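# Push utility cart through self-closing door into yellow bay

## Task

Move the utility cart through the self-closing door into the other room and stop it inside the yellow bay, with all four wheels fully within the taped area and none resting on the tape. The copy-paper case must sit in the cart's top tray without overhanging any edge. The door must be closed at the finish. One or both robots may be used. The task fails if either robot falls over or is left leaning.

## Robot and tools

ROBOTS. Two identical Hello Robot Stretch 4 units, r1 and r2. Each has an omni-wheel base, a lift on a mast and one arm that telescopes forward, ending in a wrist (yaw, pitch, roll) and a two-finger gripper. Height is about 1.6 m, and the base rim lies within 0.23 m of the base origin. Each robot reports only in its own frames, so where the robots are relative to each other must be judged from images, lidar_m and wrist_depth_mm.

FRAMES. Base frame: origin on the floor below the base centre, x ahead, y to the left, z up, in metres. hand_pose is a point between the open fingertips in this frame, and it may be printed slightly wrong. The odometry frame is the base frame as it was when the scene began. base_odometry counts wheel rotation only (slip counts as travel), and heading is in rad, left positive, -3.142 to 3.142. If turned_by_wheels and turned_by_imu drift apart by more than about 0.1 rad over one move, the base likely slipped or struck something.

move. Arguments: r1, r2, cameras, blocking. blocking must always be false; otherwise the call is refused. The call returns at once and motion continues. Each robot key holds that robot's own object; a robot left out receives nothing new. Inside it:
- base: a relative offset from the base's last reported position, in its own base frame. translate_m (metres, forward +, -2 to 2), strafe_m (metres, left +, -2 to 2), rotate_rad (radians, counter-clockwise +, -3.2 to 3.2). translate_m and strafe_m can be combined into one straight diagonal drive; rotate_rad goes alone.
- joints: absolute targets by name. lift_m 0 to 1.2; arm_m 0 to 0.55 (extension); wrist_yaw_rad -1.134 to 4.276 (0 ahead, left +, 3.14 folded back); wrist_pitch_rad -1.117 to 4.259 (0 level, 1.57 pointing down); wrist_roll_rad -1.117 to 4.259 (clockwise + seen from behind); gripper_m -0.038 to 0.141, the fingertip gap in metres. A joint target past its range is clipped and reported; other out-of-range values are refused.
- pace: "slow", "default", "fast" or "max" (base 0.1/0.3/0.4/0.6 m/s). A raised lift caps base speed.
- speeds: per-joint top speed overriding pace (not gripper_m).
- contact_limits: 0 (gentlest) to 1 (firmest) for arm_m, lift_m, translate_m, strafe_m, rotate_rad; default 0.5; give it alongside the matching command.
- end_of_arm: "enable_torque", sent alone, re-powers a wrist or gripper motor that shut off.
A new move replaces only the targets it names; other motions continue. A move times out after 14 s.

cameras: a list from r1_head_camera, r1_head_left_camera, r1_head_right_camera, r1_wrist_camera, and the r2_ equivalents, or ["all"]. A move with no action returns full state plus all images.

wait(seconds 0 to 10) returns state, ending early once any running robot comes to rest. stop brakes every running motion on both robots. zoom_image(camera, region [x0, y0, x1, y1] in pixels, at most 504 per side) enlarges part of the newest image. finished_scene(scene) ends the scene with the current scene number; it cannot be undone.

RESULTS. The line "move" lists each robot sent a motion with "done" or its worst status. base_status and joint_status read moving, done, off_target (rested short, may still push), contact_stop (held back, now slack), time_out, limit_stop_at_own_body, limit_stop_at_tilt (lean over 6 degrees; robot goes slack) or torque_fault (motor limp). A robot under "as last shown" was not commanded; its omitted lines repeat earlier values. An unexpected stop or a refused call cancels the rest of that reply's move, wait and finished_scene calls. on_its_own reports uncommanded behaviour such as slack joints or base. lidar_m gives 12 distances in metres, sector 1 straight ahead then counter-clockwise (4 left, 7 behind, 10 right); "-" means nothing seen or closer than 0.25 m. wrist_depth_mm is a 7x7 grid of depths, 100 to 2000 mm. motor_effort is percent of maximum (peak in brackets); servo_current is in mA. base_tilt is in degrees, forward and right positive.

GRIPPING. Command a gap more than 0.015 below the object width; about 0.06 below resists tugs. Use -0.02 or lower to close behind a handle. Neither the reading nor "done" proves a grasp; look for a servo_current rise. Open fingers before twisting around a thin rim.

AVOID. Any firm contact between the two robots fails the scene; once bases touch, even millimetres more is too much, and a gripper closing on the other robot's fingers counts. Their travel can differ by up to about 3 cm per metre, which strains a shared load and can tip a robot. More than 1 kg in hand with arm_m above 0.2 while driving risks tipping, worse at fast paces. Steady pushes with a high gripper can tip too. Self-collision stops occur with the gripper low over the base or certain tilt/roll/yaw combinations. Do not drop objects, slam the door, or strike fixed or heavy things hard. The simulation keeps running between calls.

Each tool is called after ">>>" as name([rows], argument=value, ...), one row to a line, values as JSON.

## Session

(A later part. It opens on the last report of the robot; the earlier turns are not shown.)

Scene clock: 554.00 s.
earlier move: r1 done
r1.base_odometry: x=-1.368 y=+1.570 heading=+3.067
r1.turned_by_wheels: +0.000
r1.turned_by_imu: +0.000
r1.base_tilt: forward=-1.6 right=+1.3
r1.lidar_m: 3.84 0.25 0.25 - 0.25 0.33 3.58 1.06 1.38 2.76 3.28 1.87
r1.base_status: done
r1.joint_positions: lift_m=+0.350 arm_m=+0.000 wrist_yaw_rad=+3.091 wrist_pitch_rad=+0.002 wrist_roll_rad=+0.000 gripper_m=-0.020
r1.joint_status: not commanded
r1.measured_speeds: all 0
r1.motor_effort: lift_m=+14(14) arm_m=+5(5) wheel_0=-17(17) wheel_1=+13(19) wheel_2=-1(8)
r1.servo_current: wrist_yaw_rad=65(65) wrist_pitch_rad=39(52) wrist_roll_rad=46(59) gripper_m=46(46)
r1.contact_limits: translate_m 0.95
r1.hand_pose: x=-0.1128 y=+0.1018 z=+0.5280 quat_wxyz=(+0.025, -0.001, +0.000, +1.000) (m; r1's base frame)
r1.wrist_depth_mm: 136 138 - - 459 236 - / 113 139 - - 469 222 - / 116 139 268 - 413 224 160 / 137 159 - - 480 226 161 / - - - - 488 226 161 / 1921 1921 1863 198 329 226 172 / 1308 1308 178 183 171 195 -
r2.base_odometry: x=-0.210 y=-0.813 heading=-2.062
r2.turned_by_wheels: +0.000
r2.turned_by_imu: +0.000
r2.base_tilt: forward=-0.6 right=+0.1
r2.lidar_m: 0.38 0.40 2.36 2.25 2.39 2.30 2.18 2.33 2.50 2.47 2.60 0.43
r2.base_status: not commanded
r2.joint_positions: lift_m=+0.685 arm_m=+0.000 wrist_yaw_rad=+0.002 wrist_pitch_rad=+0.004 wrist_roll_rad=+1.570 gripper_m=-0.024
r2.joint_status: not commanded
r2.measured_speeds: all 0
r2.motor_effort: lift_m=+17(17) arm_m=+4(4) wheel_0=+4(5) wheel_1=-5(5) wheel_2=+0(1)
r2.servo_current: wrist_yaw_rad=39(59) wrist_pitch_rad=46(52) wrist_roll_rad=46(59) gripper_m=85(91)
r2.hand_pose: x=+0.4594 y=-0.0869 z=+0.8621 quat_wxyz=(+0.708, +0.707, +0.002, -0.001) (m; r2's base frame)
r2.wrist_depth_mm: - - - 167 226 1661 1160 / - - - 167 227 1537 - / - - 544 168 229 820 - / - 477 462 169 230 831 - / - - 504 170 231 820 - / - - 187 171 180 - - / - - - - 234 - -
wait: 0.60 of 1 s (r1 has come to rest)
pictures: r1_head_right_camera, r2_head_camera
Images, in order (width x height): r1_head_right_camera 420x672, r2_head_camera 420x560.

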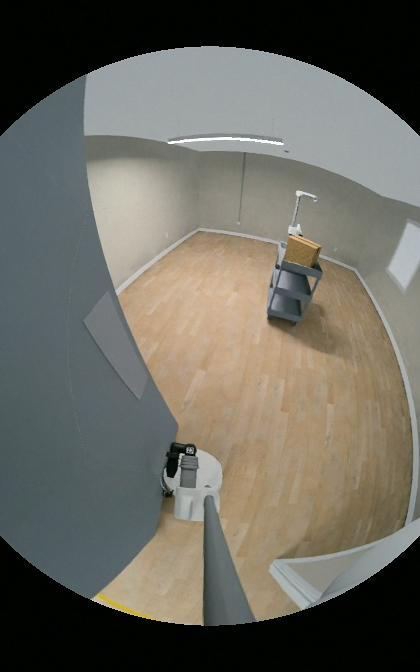

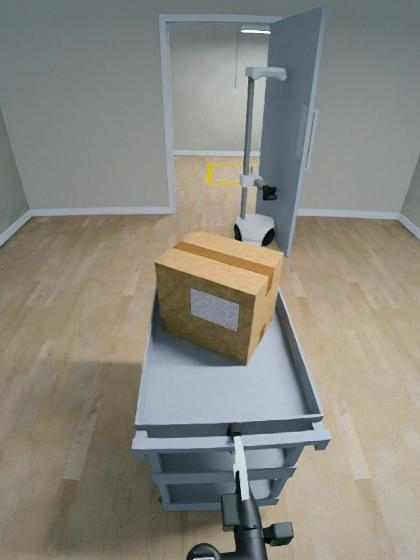

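>>> move(blocking=false, r2={"base":{"translate_m":-0.8,"strafe_m":0.34},"pace":"slow"})

>>> wait(seconds=10, cameras=[])

>>> move(blocking=false, r2={"base":{"strafe_m":-0.18},"pace":"slow"})

>>> wait(seconds=4)

>>> wait(seconds=0.2, cameras=["r2_head_camera","r2_wrist_camera"])

Scene clock: 566.03 s.
move: r2 moving
r1: as last shown
r1.lidar_m: 3.86 0.26 0.25 - 0.25 0.32 3.58 1.09 1.40 2.76 3.23 1.88
r1.motor_effort: lift_m=+14(14) arm_m=+5(5) wheel_0=-17(17) wheel_1=+13(13) wheel_2=-1(1)
r1.servo_current: wrist_yaw_rad=65(65) wrist_pitch_rad=39(46) wrist_roll_rad=52(65) gripper_m=39(46)
r1.contact_limits: translate_m 0.95
r1.wrist_depth_mm: 136 138 - - 459 236 - / 113 139 - - 462 220 - / 117 139 270 - 415 224 160 / 137 159 - - 484 224 160 / - - - - 492 226 161 / 1921 1863 1808 198 330 226 171 / 1336 1281 178 183 170 195 -
r2.base_odometry: x=-0.200 y=-0.805 heading=-2.062
r2.turned_by_wheels: +0.000
r2.turned_by_imu: +0.001
r2.base_tilt: forward=-0.7 right=+0.1
r2.lidar_m: 0.39 0.41 2.35 2.24 2.36 2.27 2.20 2.31 2.54 2.48 2.62 0.44
r2.base_status: translate_m moving; strafe_m moving
r2.joint_positions: lift_m=+0.685 arm_m=+0.000 wrist_yaw_rad=+0.002 wrist_pitch_rad=+0.004 wrist_roll_rad=+1.570 gripper_m=-0.024
r2.joint_status: not commanded
r2.measured_speeds: translate_m=-0.048 strafe_m=+0.021 rotate_rad=+0.001 lift_m=+0.000 arm_m=+0.000 wrist_yaw_rad=+0.000 wrist_pitch_rad=+0.000 wrist_roll_rad=+0.000
r2.motor_effort: lift_m=+16(17) arm_m=+2(4) wheel_0=-6(9) wheel_1=-6(7) wheel_2=+12(13)
r2.servo_current: wrist_yaw_rad=52(52) wrist_pitch_rad=39(52) wrist_roll_rad=46(59) gripper_m=91(91)
r2.hand_pose: x=+0.4594 y=-0.0869 z=+0.8621 quat_wxyz=(+0.708, +0.707, +0.002, -0.001) (m; r2's base frame)
r2.wrist_depth_mm: - - - 167 226 1661 1160 / - - - 167 227 1537 - / - - 544 168 229 820 - / - 473 466 169 229 831 - / - - 504 170 231 842 - / - - 187 171 180 - - / - - - - 234 - -
pictures: none

Scene clock: 575.43 s.
earlier move: r2 done
r1.base_odometry: x=-1.368 y=+1.570 heading=+3.067
r1.turned_by_wheels: +0.000
r1.turned_by_imu: -0.001
r1.base_tilt: forward=-1.6 right=+1.3
r1.lidar_m: 3.85 0.25 0.25 - 0.25 0.32 3.58 1.10 1.41 2.76 3.23 2.75
r1.base_status: not commanded
r1.joint_positions: lift_m=+0.350 arm_m=+0.000 wrist_yaw_rad=+3.091 wrist_pitch_rad=+0.002 wrist_roll_rad=+0.000 gripper_m=-0.020
r1.joint_status: not commanded
r1.measured_speeds: all 0
r1.motor_effort: lift_m=+14(14) arm_m=+5(5) wheel_0=-17(18) wheel_1=+13(14) wheel_2=-1(1)
r1.servo_current: wrist_yaw_rad=26(72) wrist_pitch_rad=46(52) wrist_roll_rad=52(65) gripper_m=46(52)
r1.contact_limits: translate_m 0.95
r1.hand_pose: x=-0.1128 y=+0.1018 z=+0.5280 quat_wxyz=(+0.025, -0.001, +0.000, +1.000) (m; r1's base frame)
r1.wrist_depth_mm: 136 138 - - 459 235 - / 113 139 - - 469 221 - / 117 140 268 - 415 224 160 / 137 159 - - 480 225 160 / - - - - 488 226 161 / 1921 1921 1708 199 327 226 171 / 1281 1308 179 183 170 195 -
r2.base_odometry: x=+0.467 y=-0.268 heading=-2.062
r2.turned_by_wheels: -0.001
r2.turned_by_imu: -0.003
r2.base_tilt: forward=-0.7 right=+0.1
r2.lidar_m: 0.46 2.72 2.03 1.95 1.97 1.44 1.40 1.47 2.08 2.77 0.44 0.33
r2.base_status: done
r2.joint_positions: lift_m=+0.685 arm_m=+0.000 wrist_yaw_rad=-0.003 wrist_pitch_rad=+0.004 wrist_roll_rad=+1.570 gripper_m=-0.024
r2.joint_status: not commanded
r2.measured_speeds: all 0
r2.motor_effort: lift_m=+17(17) arm_m=-3(4) wheel_0=-8(13) wheel_1=-6(8) wheel_2=+3(13)
r2.servo_current: wrist_yaw_rad=39(59) wrist_pitch_rad=39(52) wrist_roll_rad=59(65) gripper_m=85(98)
r2.hand_pose: x=+0.4590 y=-0.0884 z=+0.8621 quat_wxyz=(+0.708, +0.707, +0.000, -0.003) (m; r2's base frame)
r2.wrist_depth_mm: - 397 - - - - - / - - - - - - - / - - - - - - - / - - - - - 539 512 / - - - - 217 1576 473 / - - 186 129 178 1464 392 / - - - - - 1661 1160
wait: 9.40 of 10 s (r2 has come to rest)
pictures: none
No camera images: "cameras" was empty.

Scene clock: 575.93 s.
move: r2 moving
r1: as last shown
r1.turned_by_imu: +0.000
r1.base_tilt: forward=-1.6 right=+1.2
r1.lidar_m: 3.86 0.25 0.25 - 0.25 0.33 3.60 1.08 1.40 2.76 3.24 2.75
r1.motor_effort: lift_m=+14(14) arm_m=+5(5) wheel_0=-16(17) wheel_1=+13(13) wheel_2=-1(1)
r1.servo_current: wrist_yaw_rad=52(59) wrist_pitch_rad=39(46) wrist_roll_rad=33(59) gripper_m=39(46)
r1.contact_limits: translate_m 0.95
r1.wrist_depth_mm: 136 138 - - 455 235 - / 113 139 - - 466 220 - / 116 139 268 - 415 224 160 / 137 159 - - 480 225 161 / - - - - 492 225 161 / 1921 1983 1756 198 330 227 171 / 1308 1281 178 184 170 195 -
r2.base_odometry: x=+0.455 y=-0.262 heading=-2.062
r2.turned_by_wheels: +0.000
r2.turned_by_imu: +0.000
r2.base_tilt: forward=-0.7 right=+0.0
r2.lidar_m: 0.43 2.74 2.04 1.96 1.92 1.45 1.39 1.50 2.10 2.76 0.48 0.32
r2.base_status: strafe_m moving
r2.joint_positions: lift_m=+0.685 arm_m=+0.000 wrist_yaw_rad=-0.001 wrist_pitch_rad=+0.004 wrist_roll_rad=+1.570 gripper_m=-0.024
r2.joint_status: not commanded
r2.measured_speeds: translate_m=+0.000 strafe_m=-0.056 rotate_rad=-0.002 lift_m=+0.000 arm_m=+0.000 wrist_yaw_rad=+0.030 wrist_pitch_rad=+0.000 wrist_roll_rad=+0.000
r2.motor_effort: lift_m=+17(17) arm_m=-3(4) wheel_0=+10(11) wheel_1=-7(8) wheel_2=-1(2)
r2.servo_current: wrist_yaw_rad=39(52) wrist_pitch_rad=46(46) wrist_roll_rad=52(59) gripper_m=91(91)
r2.hand_pose: x=+0.4592 y=-0.0878 z=+0.8621 quat_wxyz=(+0.708, +0.707, +0.001, -0.002) (m; r2's base frame)
r2.wrist_depth_mm: - 399 - - - - - / - - - - - - - / - - - - - - - / - - - - - 539 504 / - - - - - 1576 469 / - - - 116 172 1366 399 / - - - - - 1537 1160
pictures: none

Scene clock: 578.37 s.
earlier move: r2 done
r1.base_odometry: x=-1.368 y=+1.570 heading=+3.067
r1.turned_by_wheels: +0.000
r1.turned_by_imu: +0.000
r1.base_tilt: forward=-1.6 right=+1.3
r1.lidar_m: 3.84 0.25 0.25 - 0.25 0.31 3.57 1.08 1.40 2.76 3.24 2.72
r1.base_status: not commanded
r1.joint_positions: lift_m=+0.350 arm_m=+0.000 wrist_yaw_rad=+3.091 wrist_pitch_rad=+0.002 wrist_roll_rad=+0.000 gripper_m=-0.020
r1.joint_status: not commanded
r1.measured_speeds: all 0
r1.motor_effort: lift_m=+14(14) arm_m=+5(5) wheel_0=-17(17) wheel_1=+13(13) wheel_2=-1(1)
r1.servo_current: wrist_yaw_rad=52(65) wrist_pitch_rad=46(52) wrist_roll_rad=59(72) gripper_m=46(52)
r1.contact_limits: translate_m 0.95
r1.hand_pose: x=-0.1128 y=+0.1018 z=+0.5280 quat_wxyz=(+0.025, -0.001, +0.000, +1.000) (m; r1's base frame)
r1.wrist_depth_mm: 137 139 - - 455 235 - / 113 139 - - 469 220 - / 116 139 268 - 413 224 160 / 137 159 - - 484 224 161 / - - - - 484 226 161 / 1983 1983 1708 198 329 227 171 / 1281 1336 178 184 170 195 -
r2.base_odometry: x=+0.309 y=-0.184 heading=-2.062
r2.turned_by_wheels: +0.000
r2.turned_by_imu: +0.001
r2.base_tilt: forward=-0.7 right=+0.1
r2.lidar_m: 0.44 2.95 2.21 2.15 1.94 1.44 1.41 1.48 2.10 2.58 2.73 0.33
r2.base_status: done
r2.joint_positions: lift_m=+0.685 arm_m=+0.000 wrist_yaw_rad=+0.003 wrist_pitch_rad=+0.004 wrist_roll_rad=+1.570 gripper_m=-0.024
r2.joint_status: not commanded
r2.measured_speeds: all 0
r2.motor_effort: lift_m=+16(17) arm_m=-3(4) wheel_0=+5(18) wheel_1=-4(8) wheel_2=+0(2)
r2.servo_current: wrist_yaw_rad=46(65) wrist_pitch_rad=46(52) wrist_roll_rad=46(59) gripper_m=78(98)
r2.hand_pose: x=+0.4595 y=-0.0866 z=+0.8621 quat_wxyz=(+0.708, +0.707, +0.002, +0.000) (m; r2's base frame)
r2.wrist_depth_mm: - 355 355 - - 117 - / - 492 469 - - 132 - / - - - - 152 - - / - - - - 177 544 - / - - - - 214 1576 477 / - - 187 131 178 1618 445 / - - - - 375 1618 1060
wait: 2.43 of 4 s (r2 has come to rest)
pictures: none

Scene clock: 578.57 s.
r1.base_odometry: x=-1.368 y=+1.570 heading=+3.067
r1.turned_by_wheels: +0.000
r1.turned_by_imu: +0.000
r1.base_tilt: forward=-1.6 right=+1.3
r1.lidar_m: 3.82 0.25 0.25 - 0.25 0.32 3.58 1.10 1.39 2.76 3.23 2.70
r1.base_status: not commanded
r1.joint_positions: lift_m=+0.350 arm_m=+0.000 wrist_yaw_rad=+3.091 wrist_pitch_rad=+0.002 wrist_roll_rad=+0.000 gripper_m=-0.020
r1.joint_status: not commanded
r1.measured_speeds: all 0
r1.motor_effort: lift_m=+14(14) arm_m=+4(5) wheel_0=-17(17) wheel_1=+13(13) wheel_2=-1(1)
r1.servo_current: wrist_yaw_rad=33(65) wrist_pitch_rad=39(52) wrist_roll_rad=39(72) gripper_m=46(52)
r1.contact_limits: translate_m 0.95
r1.hand_pose: x=-0.1128 y=+0.1018 z=+0.5280 quat_wxyz=(+0.025, -0.001, +0.000, +1.000) (m; r1's base frame)
r1.wrist_depth_mm: 136 138 - - 459 236 - / 113 139 - - 466 220 - / 117 139 270 - 418 224 161 / 137 159 - - 480 225 161 / - - - - 488 226 161 / 1921 1863 1756 198 329 226 171 / 1281 1308 178 183 170 195 -
r2.base_odometry: x=+0.309 y=-0.184 heading=-2.062
r2.turned_by_wheels: +0.000
r2.turned_by_imu: +0.000
r2.base_tilt: forward=-0.7 right=+0.0
r2.lidar_m: 0.46 2.92 2.22 2.13 1.95 1.45 1.41 1.50 2.15 2.59 2.72 0.33
r2.base_status: done
r2.joint_positions: lift_m=+0.685 arm_m=+0.000 wrist_yaw_rad=+0.003 wrist_pitch_rad=+0.004 wrist_roll_rad=+1.570 gripper_m=-0.024
r2.joint_status: not commanded
r2.measured_speeds: all 0
r2.motor_effort: lift_m=+17(17) arm_m=-3(4) wheel_0=+5(18) wheel_1=-4(8) wheel_2=+0(2)
r2.servo_current: wrist_yaw_rad=59(65) wrist_pitch_rad=46(52) wrist_roll_rad=59(59) gripper_m=85(98)
r2.hand_pose: x=+0.4595 y=-0.0866 z=+0.8621 quat_wxyz=(+0.708, +0.707, +0.002, +0.000) (m; r2's base frame)
r2.wrist_depth_mm: - 353 357 - - 117 - / - 496 469 - - 133 - / - - - - 152 - - / - - - - 178 544 - / - - - - 213 1618 477 / - - 187 130 178 1618 442 / - - - - 377 1576 1060
wait: 0.20 s; no rest
pictures: r2_head_camera, r2_wrist_camera
Images, in order (width x height): r2_head_camera 420x560, r2_wrist_camera 616x392.

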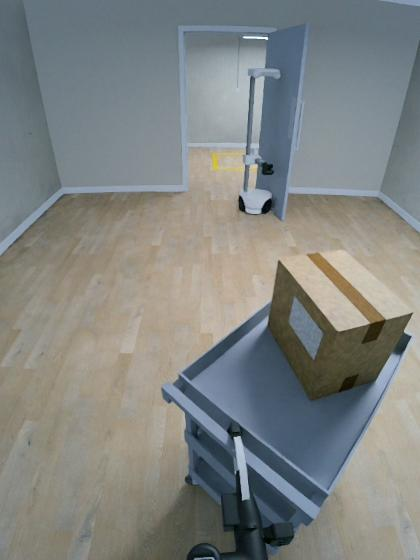

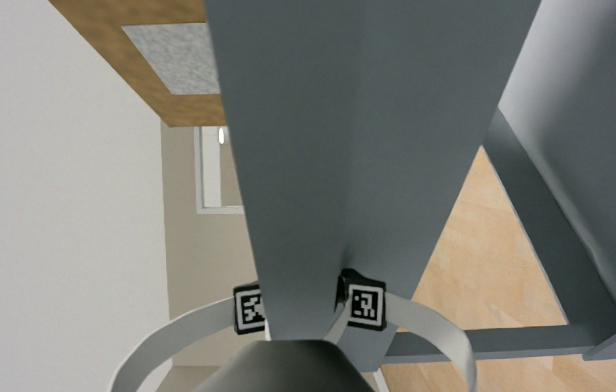

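>>> move(blocking=false, r2={"base":{"translate_m":-0.95,"strafe_m":0.08},"pace":"slow"})

>>> wait(seconds=5, cameras=["r2_head_camera"])

>>> wait(seconds=7, cameras=["r2_head_camera","r2_wrist_camera"])

Scene clock: 617.70 s.
move: r2 moving
r1: as last shown
r1.lidar_m: 3.86 0.25 0.25 - 0.25 0.32 3.59 1.10 1.39 2.74 3.27 2.71
r1.motor_effort: lift_m=+14(14) arm_m=+4(5) wheel_0=-17(17) wheel_1=+13(14) wheel_2=-1(1)
r1.servo_current: wrist_yaw_rad=39(59) wrist_pitch_rad=39(46) wrist_roll_rad=39(65) gripper_m=39(46)
r1.contact_limits: translate_m 0.95
r1.wrist_depth_mm: 136 139 - - 455 236 - / 113 139 - - 469 221 - / 117 139 267 - 415 225 160 / 137 160 - - 480 225 160 / - - - - 488 227 161 / 1921 1921 1808 198 329 225 171 / 1281 1281 178 184 170 195 -
r2.base_odometry: x=+0.315 y=-0.173 heading=-2.062
r2.turned_by_wheels: +0.000
r2.turned_by_imu: +0.000
r2.base_tilt: forward=-0.6 right=+0.1
r2.lidar_m: 0.46 2.97 2.18 2.13 1.92 1.45 1.39 1.48 2.07 2.58 2.73 0.32
r2.base_status: translate_m moving; strafe_m moving
r2.joint_positions: lift_m=+0.685 arm_m=+0.000 wrist_yaw_rad=+0.003 wrist_pitch_rad=+0.004 wrist_roll_rad=+1.570 gripper_m=-0.024
r2.joint_status: not commanded
r2.measured_speeds: translate_m=-0.050 strafe_m=+0.005 rotate_rad=+0.000 lift_m=+0.000 arm_m=+0.000 wrist_yaw_rad=-0.002 wrist_pitch_rad=+0.000 wrist_roll_rad=+0.000
r2.motor_effort: lift_m=+17(17) arm_m=-4(4) wheel_0=-6(8) wheel_1=-6(9) wheel_2=+11(13)
r2.servo_current: wrist_yaw_rad=46(52) wrist_pitch_rad=39(52) wrist_roll_rad=52(59) gripper_m=85(91)
r2.hand_pose: x=+0.4595 y=-0.0866 z=+0.8621 quat_wxyz=(+0.708, +0.707, +0.002, +0.000) (m; r2's base frame)
r2.wrist_depth_mm: - 362 351 - - - - / - 480 462 - 141 - - / - - - - 161 - - / - - - - 187 554 - / - - - 115 216 1618 480 / - - 187 137 179 1576 445 / - - - - 373 387 377
pictures: none

Scene clock: 622.70 s.
earlier move: r2 moving
r1.base_odometry: x=-1.368 y=+1.570 heading=+3.067
r1.turned_by_wheels: +0.000
r1.turned_by_imu: +0.000
r1.base_tilt: forward=-1.6 right=+1.3
r1.lidar_m: 3.84 0.25 0.25 - 0.25 0.32 3.58 1.07 1.41 2.76 3.25 3.18
r1.base_status: not commanded
r1.joint_positions: lift_m=+0.350 arm_m=+0.000 wrist_yaw_rad=+3.091 wrist_pitch_rad=+0.002 wrist_roll_rad=+0.000 gripper_m=-0.020
r1.joint_status: not commanded
r1.measured_speeds: all 0
r1.motor_effort: lift_m=+14(14) arm_m=+5(5) wheel_0=-17(17) wheel_1=+13(14) wheel_2=-1(1)
r1.servo_current: wrist_yaw_rad=39(72) wrist_pitch_rad=39(52) wrist_roll_rad=39(72) gripper_m=39(52)
r1.contact_limits: translate_m 0.95
r1.hand_pose: x=-0.1128 y=+0.1018 z=+0.5280 quat_wxyz=(+0.025, -0.001, +0.000, +1.000) (m; r1's base frame)
r1.wrist_depth_mm: 136 139 - - 459 235 - / 113 139 - - 466 221 - / 117 139 270 - 413 223 160 / 137 159 - - 480 225 161 / - - - - 492 226 161 / 1983 1921 1756 198 329 226 171 / 1281 1308 178 184 170 195 -
r2.base_odometry: x=+0.581 y=+0.236 heading=-2.063
r2.turned_by_wheels: +0.000
r2.turned_by_imu: -0.001
r2.base_tilt: forward=-0.7 right=+0.1
r2.lidar_m: 0.40 2.94 2.21 2.14 1.27 0.93 0.91 0.96 1.36 2.59 2.73 0.39
r2.base_status: translate_m moving; strafe_m moving
r2.joint_positions: lift_m=+0.685 arm_m=+0.000 wrist_yaw_rad=-0.002 wrist_pitch_rad=+0.004 wrist_roll_rad=+1.570 gripper_m=-0.024
r2.joint_status: not commanded
r2.measured_speeds: translate_m=-0.101 strafe_m=+0.008 rotate_rad=+0.001 lift_m=+0.000 arm_m=+0.000 wrist_yaw_rad=+0.000 wrist_pitch_rad=+0.000 wrist_roll_rad=+0.000
r2.motor_effort: lift_m=+17(17) arm_m=-4(4) wheel_0=-6(13) wheel_1=-6(9) wheel_2=+7(13)
r2.servo_current: wrist_yaw_rad=46(59) wrist_pitch_rad=46(52) wrist_roll_rad=52(65) gripper_m=85(91)
r2.hand_pose: x=+0.4591 y=-0.0881 z=+0.8621 quat_wxyz=(+0.708, +0.707, +0.001, -0.002) (m; r2's base frame)
r2.wrist_depth_mm: - - 477 120 176 - - / - 413 410 124 184 - - / - 469 452 134 196 - - / - - 554 145 209 - - / - - - 153 224 - - / - - 187 167 180 1576 488 / - - - - - 1661 449
wait: 5.00 s; no rest
pictures: r2_head_camera
Images, in order (width x height): r2_head_camera 420x560.

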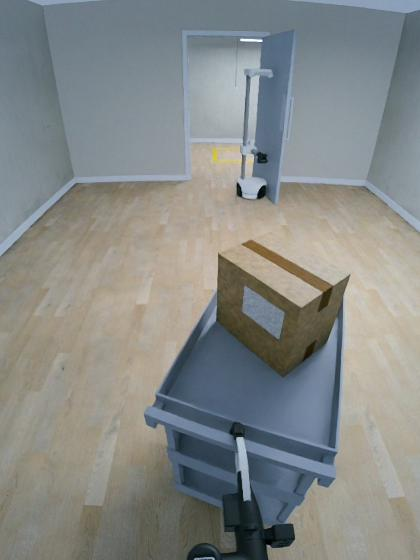

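Scene clock: 628.00 s.
earlier move: r2 done
r1.base_odometry: x=-1.368 y=+1.570 heading=+3.067
r1.turned_by_wheels: +0.000
r1.turned_by_imu: +0.000
r1.base_tilt: forward=-1.6 right=+1.3
r1.lidar_m: 3.83 0.26 0.25 - 0.25 0.32 3.57 1.09 1.37 2.75 3.23 3.63
r1.base_status: not commanded
r1.joint_positions: lift_m=+0.350 arm_m=+0.000 wrist_yaw_rad=+3.091 wrist_pitch_rad=+0.002 wrist_roll_rad=+0.000 gripper_m=-0.020
r1.joint_status: not commanded
r1.measured_speeds: all 0
r1.motor_effort: lift_m=+14(14) arm_m=+5(5) wheel_0=-18(18) wheel_1=+13(14) wheel_2=-1(1)
r1.servo_current: wrist_yaw_rad=39(91) wrist_pitch_rad=46(52) wrist_roll_rad=33(78) gripper_m=39(52)
r1.contact_limits: translate_m 0.95
r1.hand_pose: x=-0.1128 y=+0.1018 z=+0.5280 quat_wxyz=(+0.025, -0.001, +0.000, +1.000) (m; r1's base frame)
r1.wrist_depth_mm: 136 138 - - 455 235 - / 113 138 - - 466 221 - / 117 139 268 - 413 224 160 / 137 159 - - 484 225 160 / - - - - 492 227 161 / 1921 1921 1756 198 329 226 171 / 1308 1281 178 183 170 195 -
r2.base_odometry: x=+0.828 y=+0.616 heading=-2.063
r2.turned_by_wheels: +0.000
r2.turned_by_imu: +0.000
r2.base_tilt: forward=-0.7 right=+0.1
r2.lidar_m: 0.40 0.45 2.20 1.57 0.62 0.47 0.44 0.48 0.72 2.21 2.77 0.41
r2.base_status: done
r2.joint_positions: lift_m=+0.685 arm_m=+0.000 wrist_yaw_rad=-0.002 wrist_pitch_rad=+0.004 wrist_roll_rad=+1.570 gripper_m=-0.024
r2.joint_status: not commanded
r2.measured_speeds: all 0
r2.motor_effort: lift_m=+16(17) arm_m=-3(4) wheel_0=-4(13) wheel_1=-5(9) wheel_2=+6(13)
r2.servo_current: wrist_yaw_rad=46(65) wrist_pitch_rad=46(52) wrist_roll_rad=59(65) gripper_m=85(98)
r2.hand_pose: x=+0.4591 y=-0.0881 z=+0.8621 quat_wxyz=(+0.708, +0.707, +0.001, -0.002) (m; r2's base frame)
r2.wrist_depth_mm: - - - 147 203 1576 - / - - 554 151 208 - - / - 459 449 155 215 820 - / - - 477 159 220 831 - / - - 554 165 228 - - / - - 187 170 180 - - / - - - - 242 1708 496
wait: 5.30 of 7 s (r2 has come to rest)
pictures: r2_head_camera, r2_wrist_camera
Images, in order (width x height): r2_head_camera 420x560, r2_wrist_camera 616x392.

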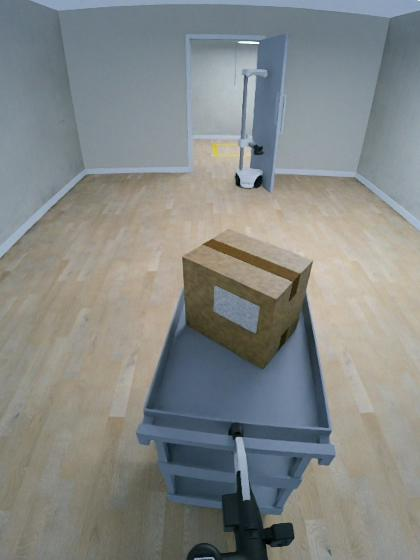

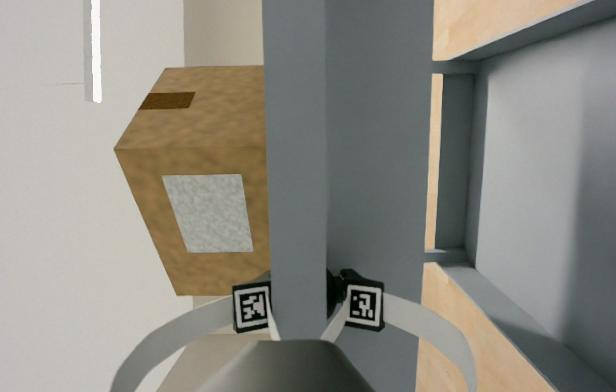

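>>> move(blocking=false, r2={"base":{"translate_m":0.3,"strafe_m":-0.13},"pace":"slow"})

>>> wait(seconds=5)

>>> wait(seconds=0.2, cameras=["r2_head_camera"])

Scene clock: 637.47 s.
move: r2 moving
r1: as last shown
r1.lidar_m: 3.82 0.25 0.25 - 0.25 0.32 3.57 1.08 1.39 2.74 3.24 3.62
r1.motor_effort: lift_m=+14(14) arm_m=+4(5) wheel_0=-17(17) wheel_1=+13(13) wheel_2=-1(1)
r1.servo_current: wrist_yaw_rad=65(65) wrist_pitch_rad=39(46) wrist_roll_rad=39(65) gripper_m=39(52)
r1.contact_limits: translate_m 0.95
r1.wrist_depth_mm: 136 139 - - 455 236 - / 113 139 - - 466 221 - / 117 139 268 - 415 224 160 / 136 160 - - 484 224 161 / - - - - 484 226 162 / 1921 1921 1756 199 329 226 171 / 1281 1281 179 183 170 195 -
r2.base_odometry: x=+0.817 y=+0.608 heading=-2.062
r2.turned_by_wheels: +0.000
r2.turned_by_imu: +0.001
r2.base_tilt: forward=-0.7 right=+0.1
r2.lidar_m: 0.40 0.45 2.21 1.63 0.65 0.50 0.45 0.50 0.74 2.24 2.77 0.41
r2.base_status: translate_m moving; strafe_m moving
r2.joint_positions: lift_m=+0.685 arm_m=+0.000 wrist_yaw_rad=-0.002 wrist_pitch_rad=+0.004 wrist_roll_rad=+1.570 gripper_m=-0.024
r2.joint_status: not commanded
r2.measured_speeds: translate_m=+0.048 strafe_m=-0.021 rotate_rad=+0.002 lift_m=+0.000 arm_m=+0.000 wrist_yaw_rad=+0.005 wrist_pitch_rad=+0.000 wrist_roll_rad=+0.000
r2.motor_effort: lift_m=+17(17) arm_m=-3(4) wheel_0=+5(12) wheel_1=+4(5) wheel_2=-9(11)
r2.servo_current: wrist_yaw_rad=46(59) wrist_pitch_rad=39(52) wrist_roll_rad=65(65) gripper_m=85(91)
r2.hand_pose: x=+0.4591 y=-0.0879 z=+0.8621 quat_wxyz=(+0.708, +0.707, +0.001, -0.002) (m; r2's base frame)
r2.wrist_depth_mm: - - - 145 202 1537 - / - - 539 150 207 - - / - 452 445 154 213 - - / - - 484 158 220 842 - / - - 564 165 228 - - / - - 187 169 179 - - / - - - - 242 1661 492
pictures: none

Scene clock: 641.43 s.
earlier move: r2 done
r1.base_odometry: x=-1.368 y=+1.570 heading=+3.067
r1.turned_by_wheels: +0.000
r1.turned_by_imu: +0.000
r1.base_tilt: forward=-1.6 right=+1.3
r1.lidar_m: 3.84 0.25 0.25 - 0.25 0.33 3.59 1.09 1.39 2.77 3.24 3.31
r1.base_status: not commanded
r1.joint_positions: lift_m=+0.350 arm_m=+0.000 wrist_yaw_rad=+3.091 wrist_pitch_rad=+0.002 wrist_roll_rad=+0.000 gripper_m=-0.020
r1.joint_status: not commanded
r1.measured_speeds: all 0
r1.motor_effort: lift_m=+14(14) arm_m=+5(5) wheel_0=-17(17) wheel_1=+13(14) wheel_2=-1(1)
r1.servo_current: wrist_yaw_rad=52(72) wrist_pitch_rad=46(52) wrist_roll_rad=52(65) gripper_m=46(52)
r1.contact_limits: translate_m 0.95
r1.hand_pose: x=-0.1128 y=+0.1018 z=+0.5280 quat_wxyz=(+0.025, -0.001, +0.000, +1.000) (m; r1's base frame)
r1.wrist_depth_mm: 136 138 - - 459 236 - / 113 139 - - 466 220 - / 117 139 268 - 415 224 160 / 137 160 - - 477 226 161 / - - - - 488 225 161 / 1921 1983 1808 198 327 226 171 / 1255 1336 178 183 170 195 -
r2.base_odometry: x=+0.572 y=+0.413 heading=-2.062
r2.turned_by_wheels: +0.000
r2.turned_by_imu: +0.000
r2.base_tilt: forward=-0.7 right=+0.1
r2.lidar_m: 0.40 0.42 2.29 2.25 1.04 0.78 0.76 0.80 1.18 2.51 2.63 0.44
r2.base_status: done
r2.joint_positions: lift_m=+0.685 arm_m=+0.000 wrist_yaw_rad=-0.001 wrist_pitch_rad=+0.004 wrist_roll_rad=+1.570 gripper_m=-0.024
r2.joint_status: not commanded
r2.measured_speeds: all 0
r2.motor_effort: lift_m=+17(17) arm_m=-3(4) wheel_0=+4(14) wheel_1=+5(7) wheel_2=-7(13)
r2.servo_current: wrist_yaw_rad=59(59) wrist_pitch_rad=39(52) wrist_roll_rad=46(65) gripper_m=85(91)
r2.hand_pose: x=+0.4592 y=-0.0879 z=+0.8621 quat_wxyz=(+0.708, +0.707, +0.001, -0.002) (m; r2's base frame)
r2.wrist_depth_mm: - - - 149 205 1576 - / - - 559 153 211 - - / - 488 445 156 216 820 - / - - 480 160 220 820 - / - - 544 165 228 - - / - - 187 170 179 - - / - - - - 240 1661 480
wait: 3.97 of 5 s (r2 has come to rest)
pictures: none

Scene clock: 641.63 s.
r1.base_odometry: x=-1.368 y=+1.570 heading=+3.067
r1.turned_by_wheels: +0.000
r1.turned_by_imu: +0.000
r1.base_tilt: forward=-1.6 right=+1.3
r1.lidar_m: 3.88 0.26 0.25 - 0.25 0.31 3.61 1.08 1.37 2.76 3.27 3.32
r1.base_status: not commanded
r1.joint_positions: lift_m=+0.350 arm_m=+0.000 wrist_yaw_rad=+3.091 wrist_pitch_rad=+0.002 wrist_roll_rad=+0.000 gripper_m=-0.020
r1.joint_status: not commanded
r1.measured_speeds: all 0
r1.motor_effort: lift_m=+14(14) arm_m=+5(5) wheel_0=-17(17) wheel_1=+13(14) wheel_2=-1(1)
r1.servo_current: wrist_yaw_rad=33(72) wrist_pitch_rad=39(52) wrist_roll_rad=59(65) gripper_m=33(52)
r1.contact_limits: translate_m 0.95
r1.hand_pose: x=-0.1128 y=+0.1018 z=+0.5280 quat_wxyz=(+0.025, -0.001, +0.000, +1.000) (m; r1's base frame)
r1.wrist_depth_mm: 136 138 - - 455 236 - / 113 138 - - 469 220 - / 117 139 270 - 415 223 160 / 137 158 - - 480 225 161 / - - - - 484 226 161 / - 1983 1756 198 327 226 171 / 1281 1308 178 183 170 195 -
r2.base_odometry: x=+0.572 y=+0.413 heading=-2.062
r2.turned_by_wheels: +0.000
r2.turned_by_imu: +0.000
r2.base_tilt: forward=-0.7 right=+0.1
r2.lidar_m: 0.41 0.46 2.32 2.21 1.04 0.79 0.76 0.82 1.15 2.51 2.64 0.42
r2.base_status: done
r2.joint_positions: lift_m=+0.685 arm_m=+0.000 wrist_yaw_rad=-0.001 wrist_pitch_rad=+0.004 wrist_roll_rad=+1.570 gripper_m=-0.024
r2.joint_status: not commanded
r2.measured_speeds: all 0
r2.motor_effort: lift_m=+17(17) arm_m=-4(4) wheel_0=+4(14) wheel_1=+4(7) wheel_2=-7(13)
r2.servo_current: wrist_yaw_rad=46(59) wrist_pitch_rad=39(52) wrist_roll_rad=52(65) gripper_m=85(91)
r2.hand_pose: x=+0.4592 y=-0.0879 z=+0.8621 quat_wxyz=(+0.708, +0.707, +0.001, -0.002) (m; r2's base frame)
r2.wrist_depth_mm: - - - 148 206 1537 - / - - 564 153 211 - - / - 484 442 156 216 820 - / - - 473 160 221 831 - / - - 554 166 227 - - / - - 187 169 180 - - / - - - - 240 1661 480
wait: 0.20 s; no rest
pictures: r2_head_camera
Images, in order (width x height): r2_head_camera 420x560.

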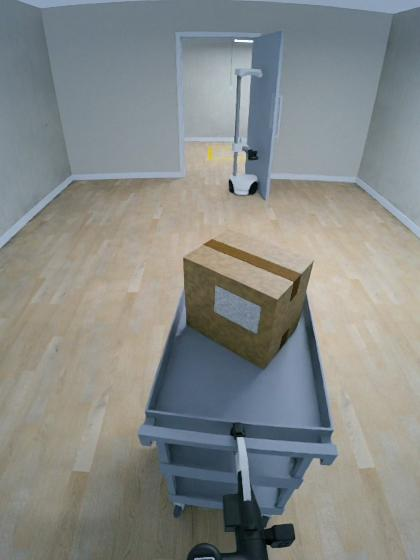

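>>> move(blocking=false, r2={"base":{"translate_m":0.15,"strafe_m":-0.14},"pace":"slow"})

>>> wait(seconds=4)

>>> wait(seconds=0.2, cameras=["r2_head_camera"])

Scene clock: 646.70 s.
move: r2 moving
r1: as last shown
r1.lidar_m: 3.82 0.25 0.25 - 0.25 0.31 3.59 1.10 1.39 2.75 3.25 3.30
r1.motor_effort: lift_m=+14(14) arm_m=+5(5) wheel_0=-17(17) wheel_1=+13(13) wheel_2=-1(1)
r1.servo_current: wrist_yaw_rad=52(65) wrist_pitch_rad=33(46) wrist_roll_rad=52(52) gripper_m=46(46)
r1.contact_limits: translate_m 0.95
r1.wrist_depth_mm: 136 138 - - 455 235 - / 113 139 - - 469 221 - / 117 139 268 - 413 224 160 / 137 159 - - 480 224 160 / - - - - 488 225 161 / 1921 - 1808 198 327 226 171 / 1281 1308 179 183 170 195 -
r2.base_odometry: x=+0.560 y=+0.408 heading=-2.063
r2.turned_by_wheels: +0.000
r2.turned_by_imu: +0.000
r2.base_tilt: forward=-0.7 right=+0.1
r2.lidar_m: 0.40 0.44 2.31 2.24 1.07 0.80 0.77 0.82 1.18 2.48 2.63 0.40
r2.base_status: translate_m moving; strafe_m moving
r2.joint_positions: lift_m=+0.685 arm_m=+0.000 wrist_yaw_rad=-0.001 wrist_pitch_rad=+0.004 wrist_roll_rad=+1.570 gripper_m=-0.024
r2.joint_status: not commanded
r2.measured_speeds: translate_m=+0.037 strafe_m=-0.035 rotate_rad=+0.004 lift_m=+0.000 arm_m=+0.000 wrist_yaw_rad=+0.000 wrist_pitch_rad=+0.000 wrist_roll_rad=+0.000
r2.motor_effort: lift_m=+17(17) arm_m=-4(4) wheel_0=+11(11) wheel_1=-3(6) wheel_2=-11(12)
r2.servo_current: wrist_yaw_rad=46(59) wrist_pitch_rad=46(46) wrist_roll_rad=46(59) gripper_m=78(91)
r2.hand_pose: x=+0.4592 y=-0.0879 z=+0.8621 quat_wxyz=(+0.708, +0.707, +0.001, -0.002) (m; r2's base frame)
r2.wrist_depth_mm: - - - 148 204 1576 - / - - 559 152 209 - - / - 488 445 155 215 - - / - - 480 160 220 820 - / - - 549 166 227 - - / - - 188 169 179 - - / - - - - 241 1661 484
pictures: none

Scene clock: 649.50 s.
earlier move: r2 done
r1.base_odometry: x=-1.368 y=+1.570 heading=+3.067
r1.turned_by_wheels: +0.000
r1.turned_by_imu: +0.000
r1.base_tilt: forward=-1.6 right=+1.3
r1.lidar_m: 3.84 0.25 0.25 - 0.25 0.31 3.60 1.10 1.40 2.77 3.26 3.13
r1.base_status: not commanded
r1.joint_positions: lift_m=+0.350 arm_m=+0.000 wrist_yaw_rad=+3.091 wrist_pitch_rad=+0.002 wrist_roll_rad=+0.000 gripper_m=-0.020
r1.joint_status: not commanded
r1.measured_speeds: all 0
r1.motor_effort: lift_m=+14(14) arm_m=+4(5) wheel_0=-17(18) wheel_1=+13(14) wheel_2=-1(1)
r1.servo_current: wrist_yaw_rad=46(72) wrist_pitch_rad=46(52) wrist_roll_rad=59(65) gripper_m=39(46)
r1.contact_limits: translate_m 0.95
r1.hand_pose: x=-0.1128 y=+0.1018 z=+0.5280 quat_wxyz=(+0.025, -0.001, +0.000, +1.000) (m; r1's base frame)
r1.wrist_depth_mm: 137 138 - - 455 236 - / 113 139 - - 466 221 - / 117 139 270 - 413 224 160 / 137 159 - - 480 225 161 / - - - - 488 226 161 / 1983 1983 1808 198 329 227 171 / 1281 1281 179 183 171 195 -
r2.base_odometry: x=+0.378 y=+0.347 heading=-2.063
r2.turned_by_wheels: +0.000
r2.turned_by_imu: +0.001
r2.base_tilt: forward=-0.7 right=+0.0
r2.lidar_m: 0.41 0.41 2.45 2.37 1.29 0.94 0.91 0.95 1.40 2.38 2.52 0.43
r2.base_status: done
r2.joint_positions: lift_m=+0.685 arm_m=+0.000 wrist_yaw_rad=+0.002 wrist_pitch_rad=+0.004 wrist_roll_rad=+1.570 gripper_m=-0.024
r2.joint_status: not commanded
r2.measured_speeds: all 0
r2.motor_effort: lift_m=+17(17) arm_m=-3(4) wheel_0=+7(15) wheel_1=-4(7) wheel_2=-5(12)
r2.servo_current: wrist_yaw_rad=39(59) wrist_pitch_rad=46(46) wrist_roll_rad=33(65) gripper_m=85(91)
r2.hand_pose: x=+0.4594 y=-0.0870 z=+0.8621 quat_wxyz=(+0.708, +0.707, +0.002, -0.001) (m; r2's base frame)
r2.wrist_depth_mm: - - - 157 215 1661 1138 / - - - 159 218 750 - / - - 492 162 222 820 - / - 488 466 164 226 842 - / - - 525 167 229 842 - / - - 189 171 179 - - / - - - - 236 1708 -
wait: 2.80 of 4 s (r2 has come to rest)
pictures: none

Scene clock: 649.70 s.
r1.base_odometry: x=-1.368 y=+1.570 heading=+3.067
r1.turned_by_wheels: +0.000
r1.turned_by_imu: +0.000
r1.base_tilt: forward=-1.6 right=+1.3
r1.lidar_m: 3.84 0.25 0.25 - 0.25 0.34 3.59 1.06 1.40 2.75 3.25 3.13
r1.base_status: not commanded
r1.joint_positions: lift_m=+0.350 arm_m=+0.000 wrist_yaw_rad=+3.091 wrist_pitch_rad=+0.002 wrist_roll_rad=+0.000 gripper_m=-0.020
r1.joint_status: not commanded
r1.measured_speeds: all 0
r1.motor_effort: lift_m=+14(14) arm_m=+5(5) wheel_0=-17(18) wheel_1=+13(14) wheel_2=-1(1)
r1.servo_current: wrist_yaw_rad=39(72) wrist_pitch_rad=33(52) wrist_roll_rad=39(65) gripper_m=39(46)
r1.contact_limits: translate_m 0.95
r1.hand_pose: x=-0.1128 y=+0.1018 z=+0.5280 quat_wxyz=(+0.025, -0.001, +0.000, +1.000) (m; r1's base frame)
r1.wrist_depth_mm: 136 138 - - 455 235 - / 113 139 - - 469 221 - / 117 139 268 - 413 224 160 / 137 159 - - 480 225 161 / - - - - 488 226 162 / 1863 1983 1708 198 329 225 171 / 1281 1308 179 183 169 195 -
r2.base_odometry: x=+0.378 y=+0.347 heading=-2.063
r2.turned_by_wheels: +0.000
r2.turned_by_imu: +0.000
r2.base_tilt: forward=-0.7 right=+0.0
r2.lidar_m: 0.39 0.39 2.43 2.38 1.26 0.94 0.90 0.96 1.40 2.37 2.51 0.42
r2.base_status: done
r2.joint_positions: lift_m=+0.685 arm_m=+0.000 wrist_yaw_rad=+0.002 wrist_pitch_rad=+0.004 wrist_roll_rad=+1.570 gripper_m=-0.024
r2.joint_status: not commanded
r2.measured_speeds: all 0
r2.motor_effort: lift_m=+17(17) arm_m=-3(4) wheel_0=+7(15) wheel_1=-4(7) wheel_2=-5(12)
r2.servo_current: wrist_yaw_rad=46(59) wrist_pitch_rad=52(46) wrist_roll_rad=52(65) gripper_m=78(91)
r2.hand_pose: x=+0.4594 y=-0.0870 z=+0.8621 quat_wxyz=(+0.708, +0.707, +0.002, -0.001) (m; r2's base frame)
r2.wrist_depth_mm: - - - 157 214 1618 1160 / - - - 159 218 741 - / - - 492 162 222 820 - / - 484 466 165 226 842 - / - - 530 167 229 854 - / - - 189 170 180 - - / - - - - 237 1756 -
wait: 0.20 s; no rest
pictures: r2_head_camera
Images, in order (width x height): r2_head_camera 420x560.

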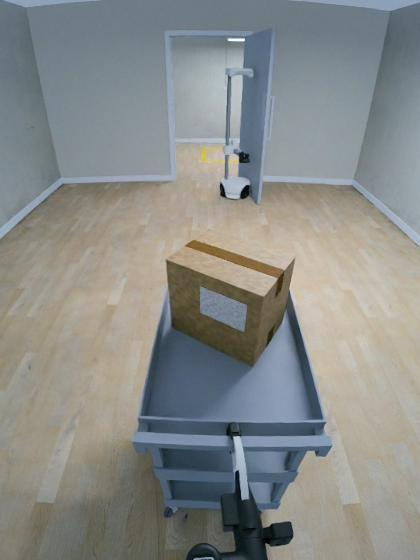

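>>> move(blocking=false, r2={"base":{"translate_m":0.15,"strafe_m":-0.18},"pace":"slow"})

>>> wait(seconds=4)

>>> wait(seconds=0.2, cameras=["r2_head_camera"])

Scene clock: 655.27 s.
move: r2 moving
r1: as last shown
r1.base_tilt: forward=-1.5 right=+1.3
r1.lidar_m: 3.85 0.25 0.25 - 0.25 0.33 3.59 1.08 1.39 2.78 3.26 3.14
r1.motor_effort: lift_m=+14(14) arm_m=+5(5) wheel_0=-17(17) wheel_1=+13(13) wheel_2=-1(1)
r1.servo_current: wrist_yaw_rad=46(59) wrist_pitch_rad=39(46) wrist_roll_rad=46(59) gripper_m=46(52)
r1.contact_limits: translate_m 0.95
r1.wrist_depth_mm: 136 138 - - 459 235 - / 113 138 - - 469 221 - / 117 140 268 - 415 224 160 / 137 159 - - 488 225 161 / - - - - 488 226 161 / 1983 1983 1756 199 330 226 171 / 1281 1308 179 184 170 195 -
r2.base_odometry: x=+0.365 y=+0.344 heading=-2.063
r2.turned_by_wheels: +0.000
r2.turned_by_imu: +0.001
r2.base_tilt: forward=-0.7 right=+0.1
r2.lidar_m: 0.38 0.42 2.45 2.38 1.29 0.97 0.91 0.97 1.42 2.34 2.51 0.41
r2.base_status: translate_m moving; strafe_m moving
r2.joint_positions: lift_m=+0.685 arm_m=+0.000 wrist_yaw_rad=+0.002 wrist_pitch_rad=+0.004 wrist_roll_rad=+1.570 gripper_m=-0.024
r2.joint_status: not commanded
r2.measured_speeds: translate_m=+0.031 strafe_m=-0.037 rotate_rad=+0.000 lift_m=+0.000 arm_m=+0.000 wrist_yaw_rad=+0.000 wrist_pitch_rad=+0.000 wrist_roll_rad=+0.000
r2.motor_effort: lift_m=+17(17) arm_m=-3(4) wheel_0=+9(12) wheel_1=-5(6) wheel_2=-6(9)
r2.servo_current: wrist_yaw_rad=59(59) wrist_pitch_rad=46(46) wrist_roll_rad=59(59) gripper_m=91(91)
r2.hand_pose: x=+0.4594 y=-0.0870 z=+0.8621 quat_wxyz=(+0.708, +0.707, +0.002, -0.001) (m; r2's base frame)
r2.wrist_depth_mm: - - - 158 216 1618 1160 / - - - 159 219 741 - / - - 492 163 222 809 - / - 480 466 165 225 820 - / - - 525 168 229 854 - / - - 188 170 180 - - / - - - - 236 1576 -
pictures: none

Scene clock: 658.37 s.
earlier move: r2 done
r1.base_odometry: x=-1.368 y=+1.570 heading=+3.067
r1.turned_by_wheels: +0.000
r1.turned_by_imu: +0.000
r1.base_tilt: forward=-1.6 right=+1.3
r1.lidar_m: 3.84 0.25 0.25 - 0.25 0.31 3.60 1.09 1.37 2.76 3.23 2.96
r1.base_status: not commanded
r1.joint_positions: lift_m=+0.350 arm_m=+0.000 wrist_yaw_rad=+3.091 wrist_pitch_rad=+0.002 wrist_roll_rad=+0.000 gripper_m=-0.020
r1.joint_status: not commanded
r1.measured_speeds: all 0
r1.motor_effort: lift_m=+14(14) arm_m=+5(5) wheel_0=-17(18) wheel_1=+13(13) wheel_2=-1(1)
r1.servo_current: wrist_yaw_rad=52(78) wrist_pitch_rad=39(52) wrist_roll_rad=52(65) gripper_m=39(52)
r1.contact_limits: translate_m 0.95
r1.hand_pose: x=-0.1128 y=+0.1018 z=+0.5280 quat_wxyz=(+0.025, -0.001, +0.000, +1.000) (m; r1's base frame)
r1.wrist_depth_mm: 136 138 - - 455 236 - / 113 139 - - 466 221 - / 117 139 270 - 410 224 160 / 137 159 - - 480 225 161 / - - - - 488 225 161 / 1921 1921 1808 198 329 225 171 / 1281 1308 179 184 170 195 -
r2.base_odometry: x=+0.149 y=+0.299 heading=-2.063
r2.turned_by_wheels: +0.000
r2.turned_by_imu: +0.001
r2.base_tilt: forward=-0.7 right=+0.1
r2.lidar_m: 0.38 0.39 2.58 2.52 1.53 1.10 1.07 1.15 1.65 2.17 2.31 0.41
r2.base_status: done
r2.joint_positions: lift_m=+0.685 arm_m=+0.000 wrist_yaw_rad=+0.002 wrist_pitch_rad=+0.004 wrist_roll_rad=+1.570 gripper_m=-0.024
r2.joint_status: not commanded
r2.measured_speeds: all 0
r2.motor_effort: lift_m=+17(17) arm_m=-4(4) wheel_0=+6(13) wheel_1=-5(7) wheel_2=-4(9)
r2.servo_current: wrist_yaw_rad=39(59) wrist_pitch_rad=39(52) wrist_roll_rad=52(59) gripper_m=78(98)
r2.hand_pose: x=+0.4594 y=-0.0870 z=+0.8621 quat_wxyz=(+0.708, +0.707, +0.002, -0.001) (m; r2's base frame)
r2.wrist_depth_mm: - - - 177 239 1576 1138 / - - - 177 238 1661 544 / - - 640 175 236 820 - / - - 462 174 235 831 - / - - 488 173 233 831 - / - - 189 171 180 - - / - - 585 - 229 - -
wait: 3.10 of 4 s (r2 has come to rest)
pictures: none

Scene clock: 658.57 s.
r1.base_odometry: x=-1.368 y=+1.570 heading=+3.067
r1.turned_by_wheels: +0.000
r1.turned_by_imu: +0.000
r1.base_tilt: forward=-1.6 right=+1.3
r1.lidar_m: 3.86 0.25 0.25 - 0.25 0.32 3.57 1.07 1.38 2.74 3.27 2.95
r1.base_status: not commanded
r1.joint_positions: lift_m=+0.350 arm_m=+0.000 wrist_yaw_rad=+3.091 wrist_pitch_rad=+0.002 wrist_roll_rad=+0.000 gripper_m=-0.020
r1.joint_status: not commanded
r1.measured_speeds: all 0
r1.motor_effort: lift_m=+14(14) arm_m=+5(5) wheel_0=-17(18) wheel_1=+13(13) wheel_2=-1(1)
r1.servo_current: wrist_yaw_rad=65(78) wrist_pitch_rad=46(52) wrist_roll_rad=59(65) gripper_m=39(52)
r1.contact_limits: translate_m 0.95
r1.hand_pose: x=-0.1128 y=+0.1018 z=+0.5280 quat_wxyz=(+0.025, -0.001, +0.000, +1.000) (m; r1's base frame)
r1.wrist_depth_mm: 136 138 - - 459 236 - / 113 139 - - 466 221 - / 117 139 270 - 413 224 160 / 137 160 - - 484 225 160 / - - - - 488 226 161 / 1921 1921 1756 197 329 225 171 / 1281 1281 178 183 171 194 -
r2.base_odometry: x=+0.149 y=+0.299 heading=-2.063
r2.turned_by_wheels: +0.000
r2.turned_by_imu: +0.000
r2.base_tilt: forward=-0.7 right=+0.1
r2.lidar_m: 0.39 0.41 2.56 2.53 1.50 1.12 1.08 1.15 1.61 2.18 2.32 0.44
r2.base_status: done
r2.joint_positions: lift_m=+0.685 arm_m=+0.000 wrist_yaw_rad=+0.002 wrist_pitch_rad=+0.004 wrist_roll_rad=+1.570 gripper_m=-0.024
r2.joint_status: not commanded
r2.measured_speeds: all 0
r2.motor_effort: lift_m=+17(17) arm_m=-3(4) wheel_0=+6(13) wheel_1=-5(7) wheel_2=-3(9)
r2.servo_current: wrist_yaw_rad=52(59) wrist_pitch_rad=39(52) wrist_roll_rad=39(59) gripper_m=85(98)
r2.hand_pose: x=+0.4594 y=-0.0870 z=+0.8621 quat_wxyz=(+0.708, +0.707, +0.002, -0.001) (m; r2's base frame)
r2.wrist_depth_mm: - - - 178 239 1537 1138 / - - - 177 236 1618 539 / - - 634 175 236 809 - / - - 462 174 234 831 - / - - 488 173 234 831 - / - - 188 171 180 - - / - - 585 - 230 - -
wait: 0.20 s; no rest
pictures: r2_head_camera
Images, in order (width x height): r2_head_camera 420x560.

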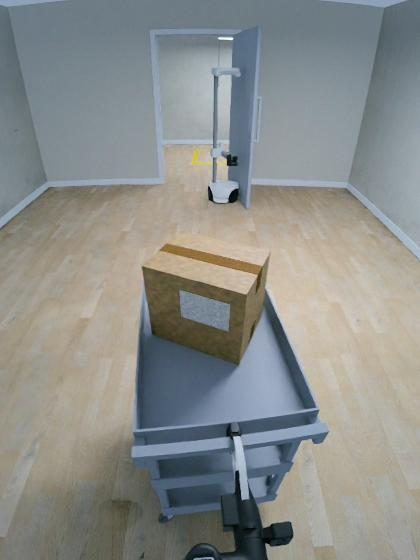

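>>> move(blocking=false, cameras=["all"])

Scene clock: 682.90 s.
r1.base_odometry: x=-1.368 y=+1.570 heading=+3.067
r1.turned_by_wheels: +0.000
r1.turned_by_imu: +0.000
r1.base_tilt: forward=-1.6 right=+1.3
r1.lidar_m: 3.84 0.25 0.25 - 0.25 0.32 3.59 1.09 1.39 2.77 3.24 2.95
r1.base_status: not commanded
r1.joint_positions: lift_m=+0.350 arm_m=+0.000 wrist_yaw_rad=+3.091 wrist_pitch_rad=+0.002 wrist_roll_rad=+0.000 gripper_m=-0.020
r1.joint_status: not commanded
r1.measured_speeds: all 0
r1.motor_effort: lift_m=+14(14) arm_m=+4(5) wheel_0=-17(18) wheel_1=+13(13) wheel_2=-1(1)
r1.servo_current: wrist_yaw_rad=39(78) wrist_pitch_rad=39(52) wrist_roll_rad=39(65) gripper_m=46(52)
r1.contact_limits: translate_m 0.95
r1.hand_pose: x=-0.1128 y=+0.1018 z=+0.5280 quat_wxyz=(+0.025, -0.001, +0.000, +1.000) (m; r1's base frame)
r1.wrist_depth_mm: 136 138 - - 455 236 - / 113 138 - - 462 220 - / 116 140 268 - 415 224 160 / 137 159 - - 488 224 161 / - - - - 492 226 161 / 1983 1983 1708 198 327 226 171 / 1308 1281 178 183 171 195 -
r2.base_odometry: x=+0.149 y=+0.299 heading=-2.063
r2.turned_by_wheels: +0.000
r2.turned_by_imu: +0.000
r2.base_tilt: forward=-0.7 right=+0.1
r2.lidar_m: 0.39 0.40 2.59 2.53 1.49 1.09 1.08 1.15 1.61 2.20 2.33 0.43
r2.base_status: done
r2.joint_positions: lift_m=+0.685 arm_m=+0.000 wrist_yaw_rad=+0.002 wrist_pitch_rad=+0.004 wrist_roll_rad=+1.570 gripper_m=-0.024
r2.joint_status: not commanded
r2.measured_speeds: all 0
r2.motor_effort: lift_m=+16(17) arm_m=-3(4) wheel_0=+6(13) wheel_1=-5(7) wheel_2=-4(9)
r2.servo_current: wrist_yaw_rad=46(59) wrist_pitch_rad=39(52) wrist_roll_rad=46(59) gripper_m=78(98)
r2.hand_pose: x=+0.4594 y=-0.0870 z=+0.8621 quat_wxyz=(+0.708, +0.707, +0.002, -0.001) (m; r2's base frame)
r2.wrist_depth_mm: - - - 178 240 1537 1138 / - - - 176 237 1661 544 / - - 634 175 236 809 - / - - 462 174 234 831 - / - - 488 173 232 820 - / - - 188 171 179 - - / - - 585 - 229 - -
pictures: r1_head_camera, r1_head_left_camera, r1_head_right_camera, r1_wrist_camera, r2_head_camera, r2_head_left_camera, r2_head_right_camera, r2_wrist_camera
Images, in order (width x height): r1_head_camera 420x560, r1_head_left_camera 420x672, r1_head_right_camera 420x672, r1_wrist_camera 616x392, r2_head_camera 420x560, r2_head_left_camera 420x672, r2_head_right_camera 420x672, r2_wrist_camera 616x392.

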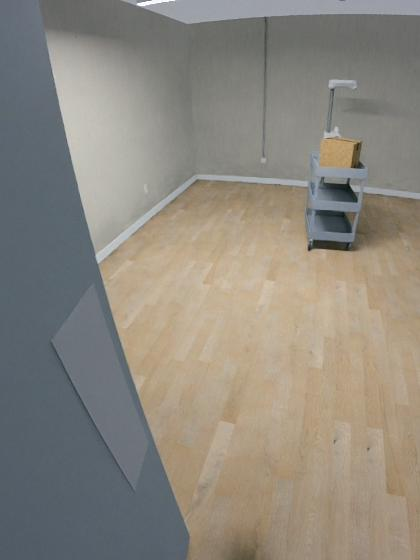

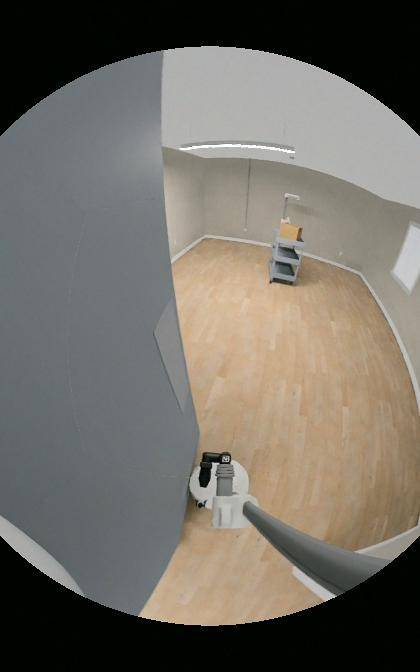

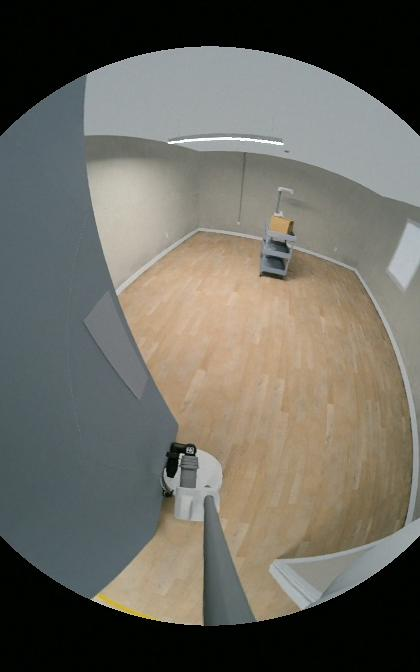

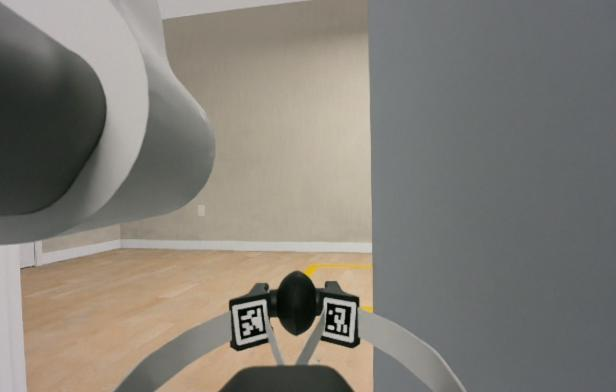

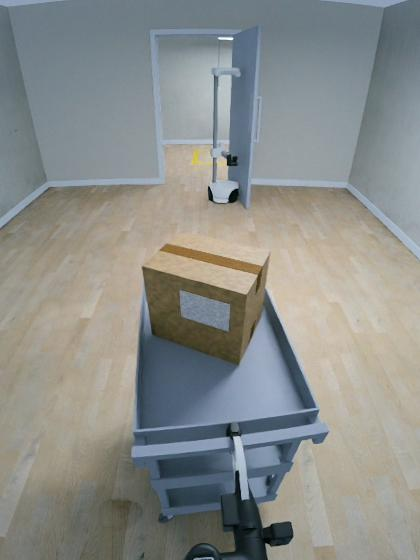

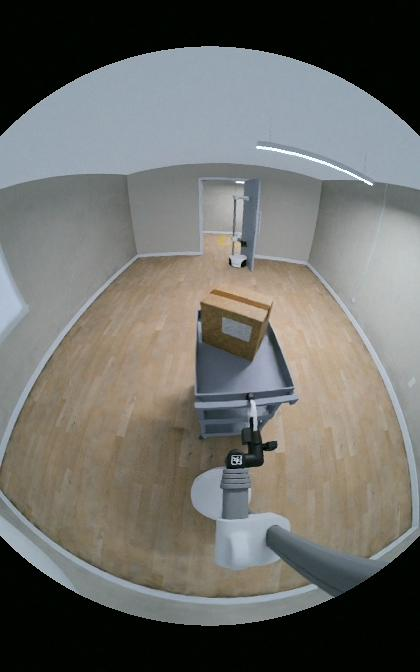

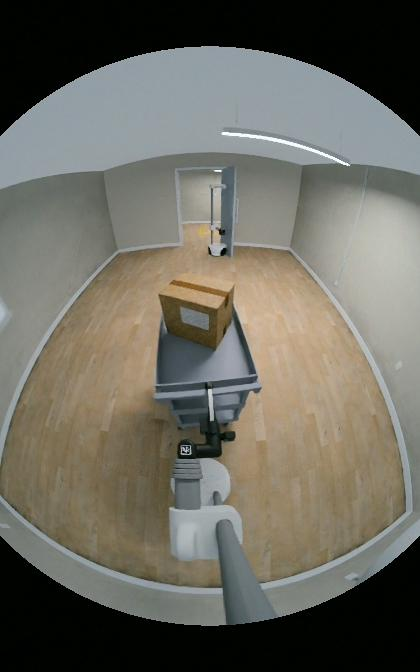

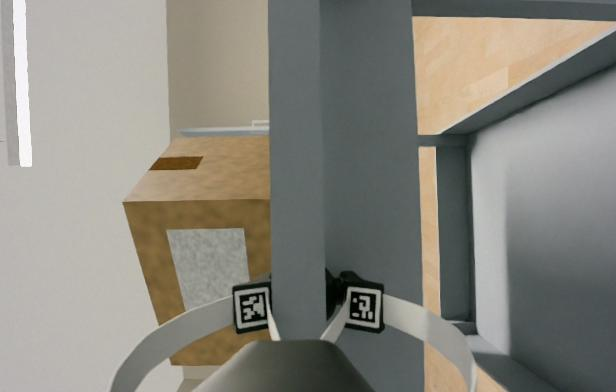

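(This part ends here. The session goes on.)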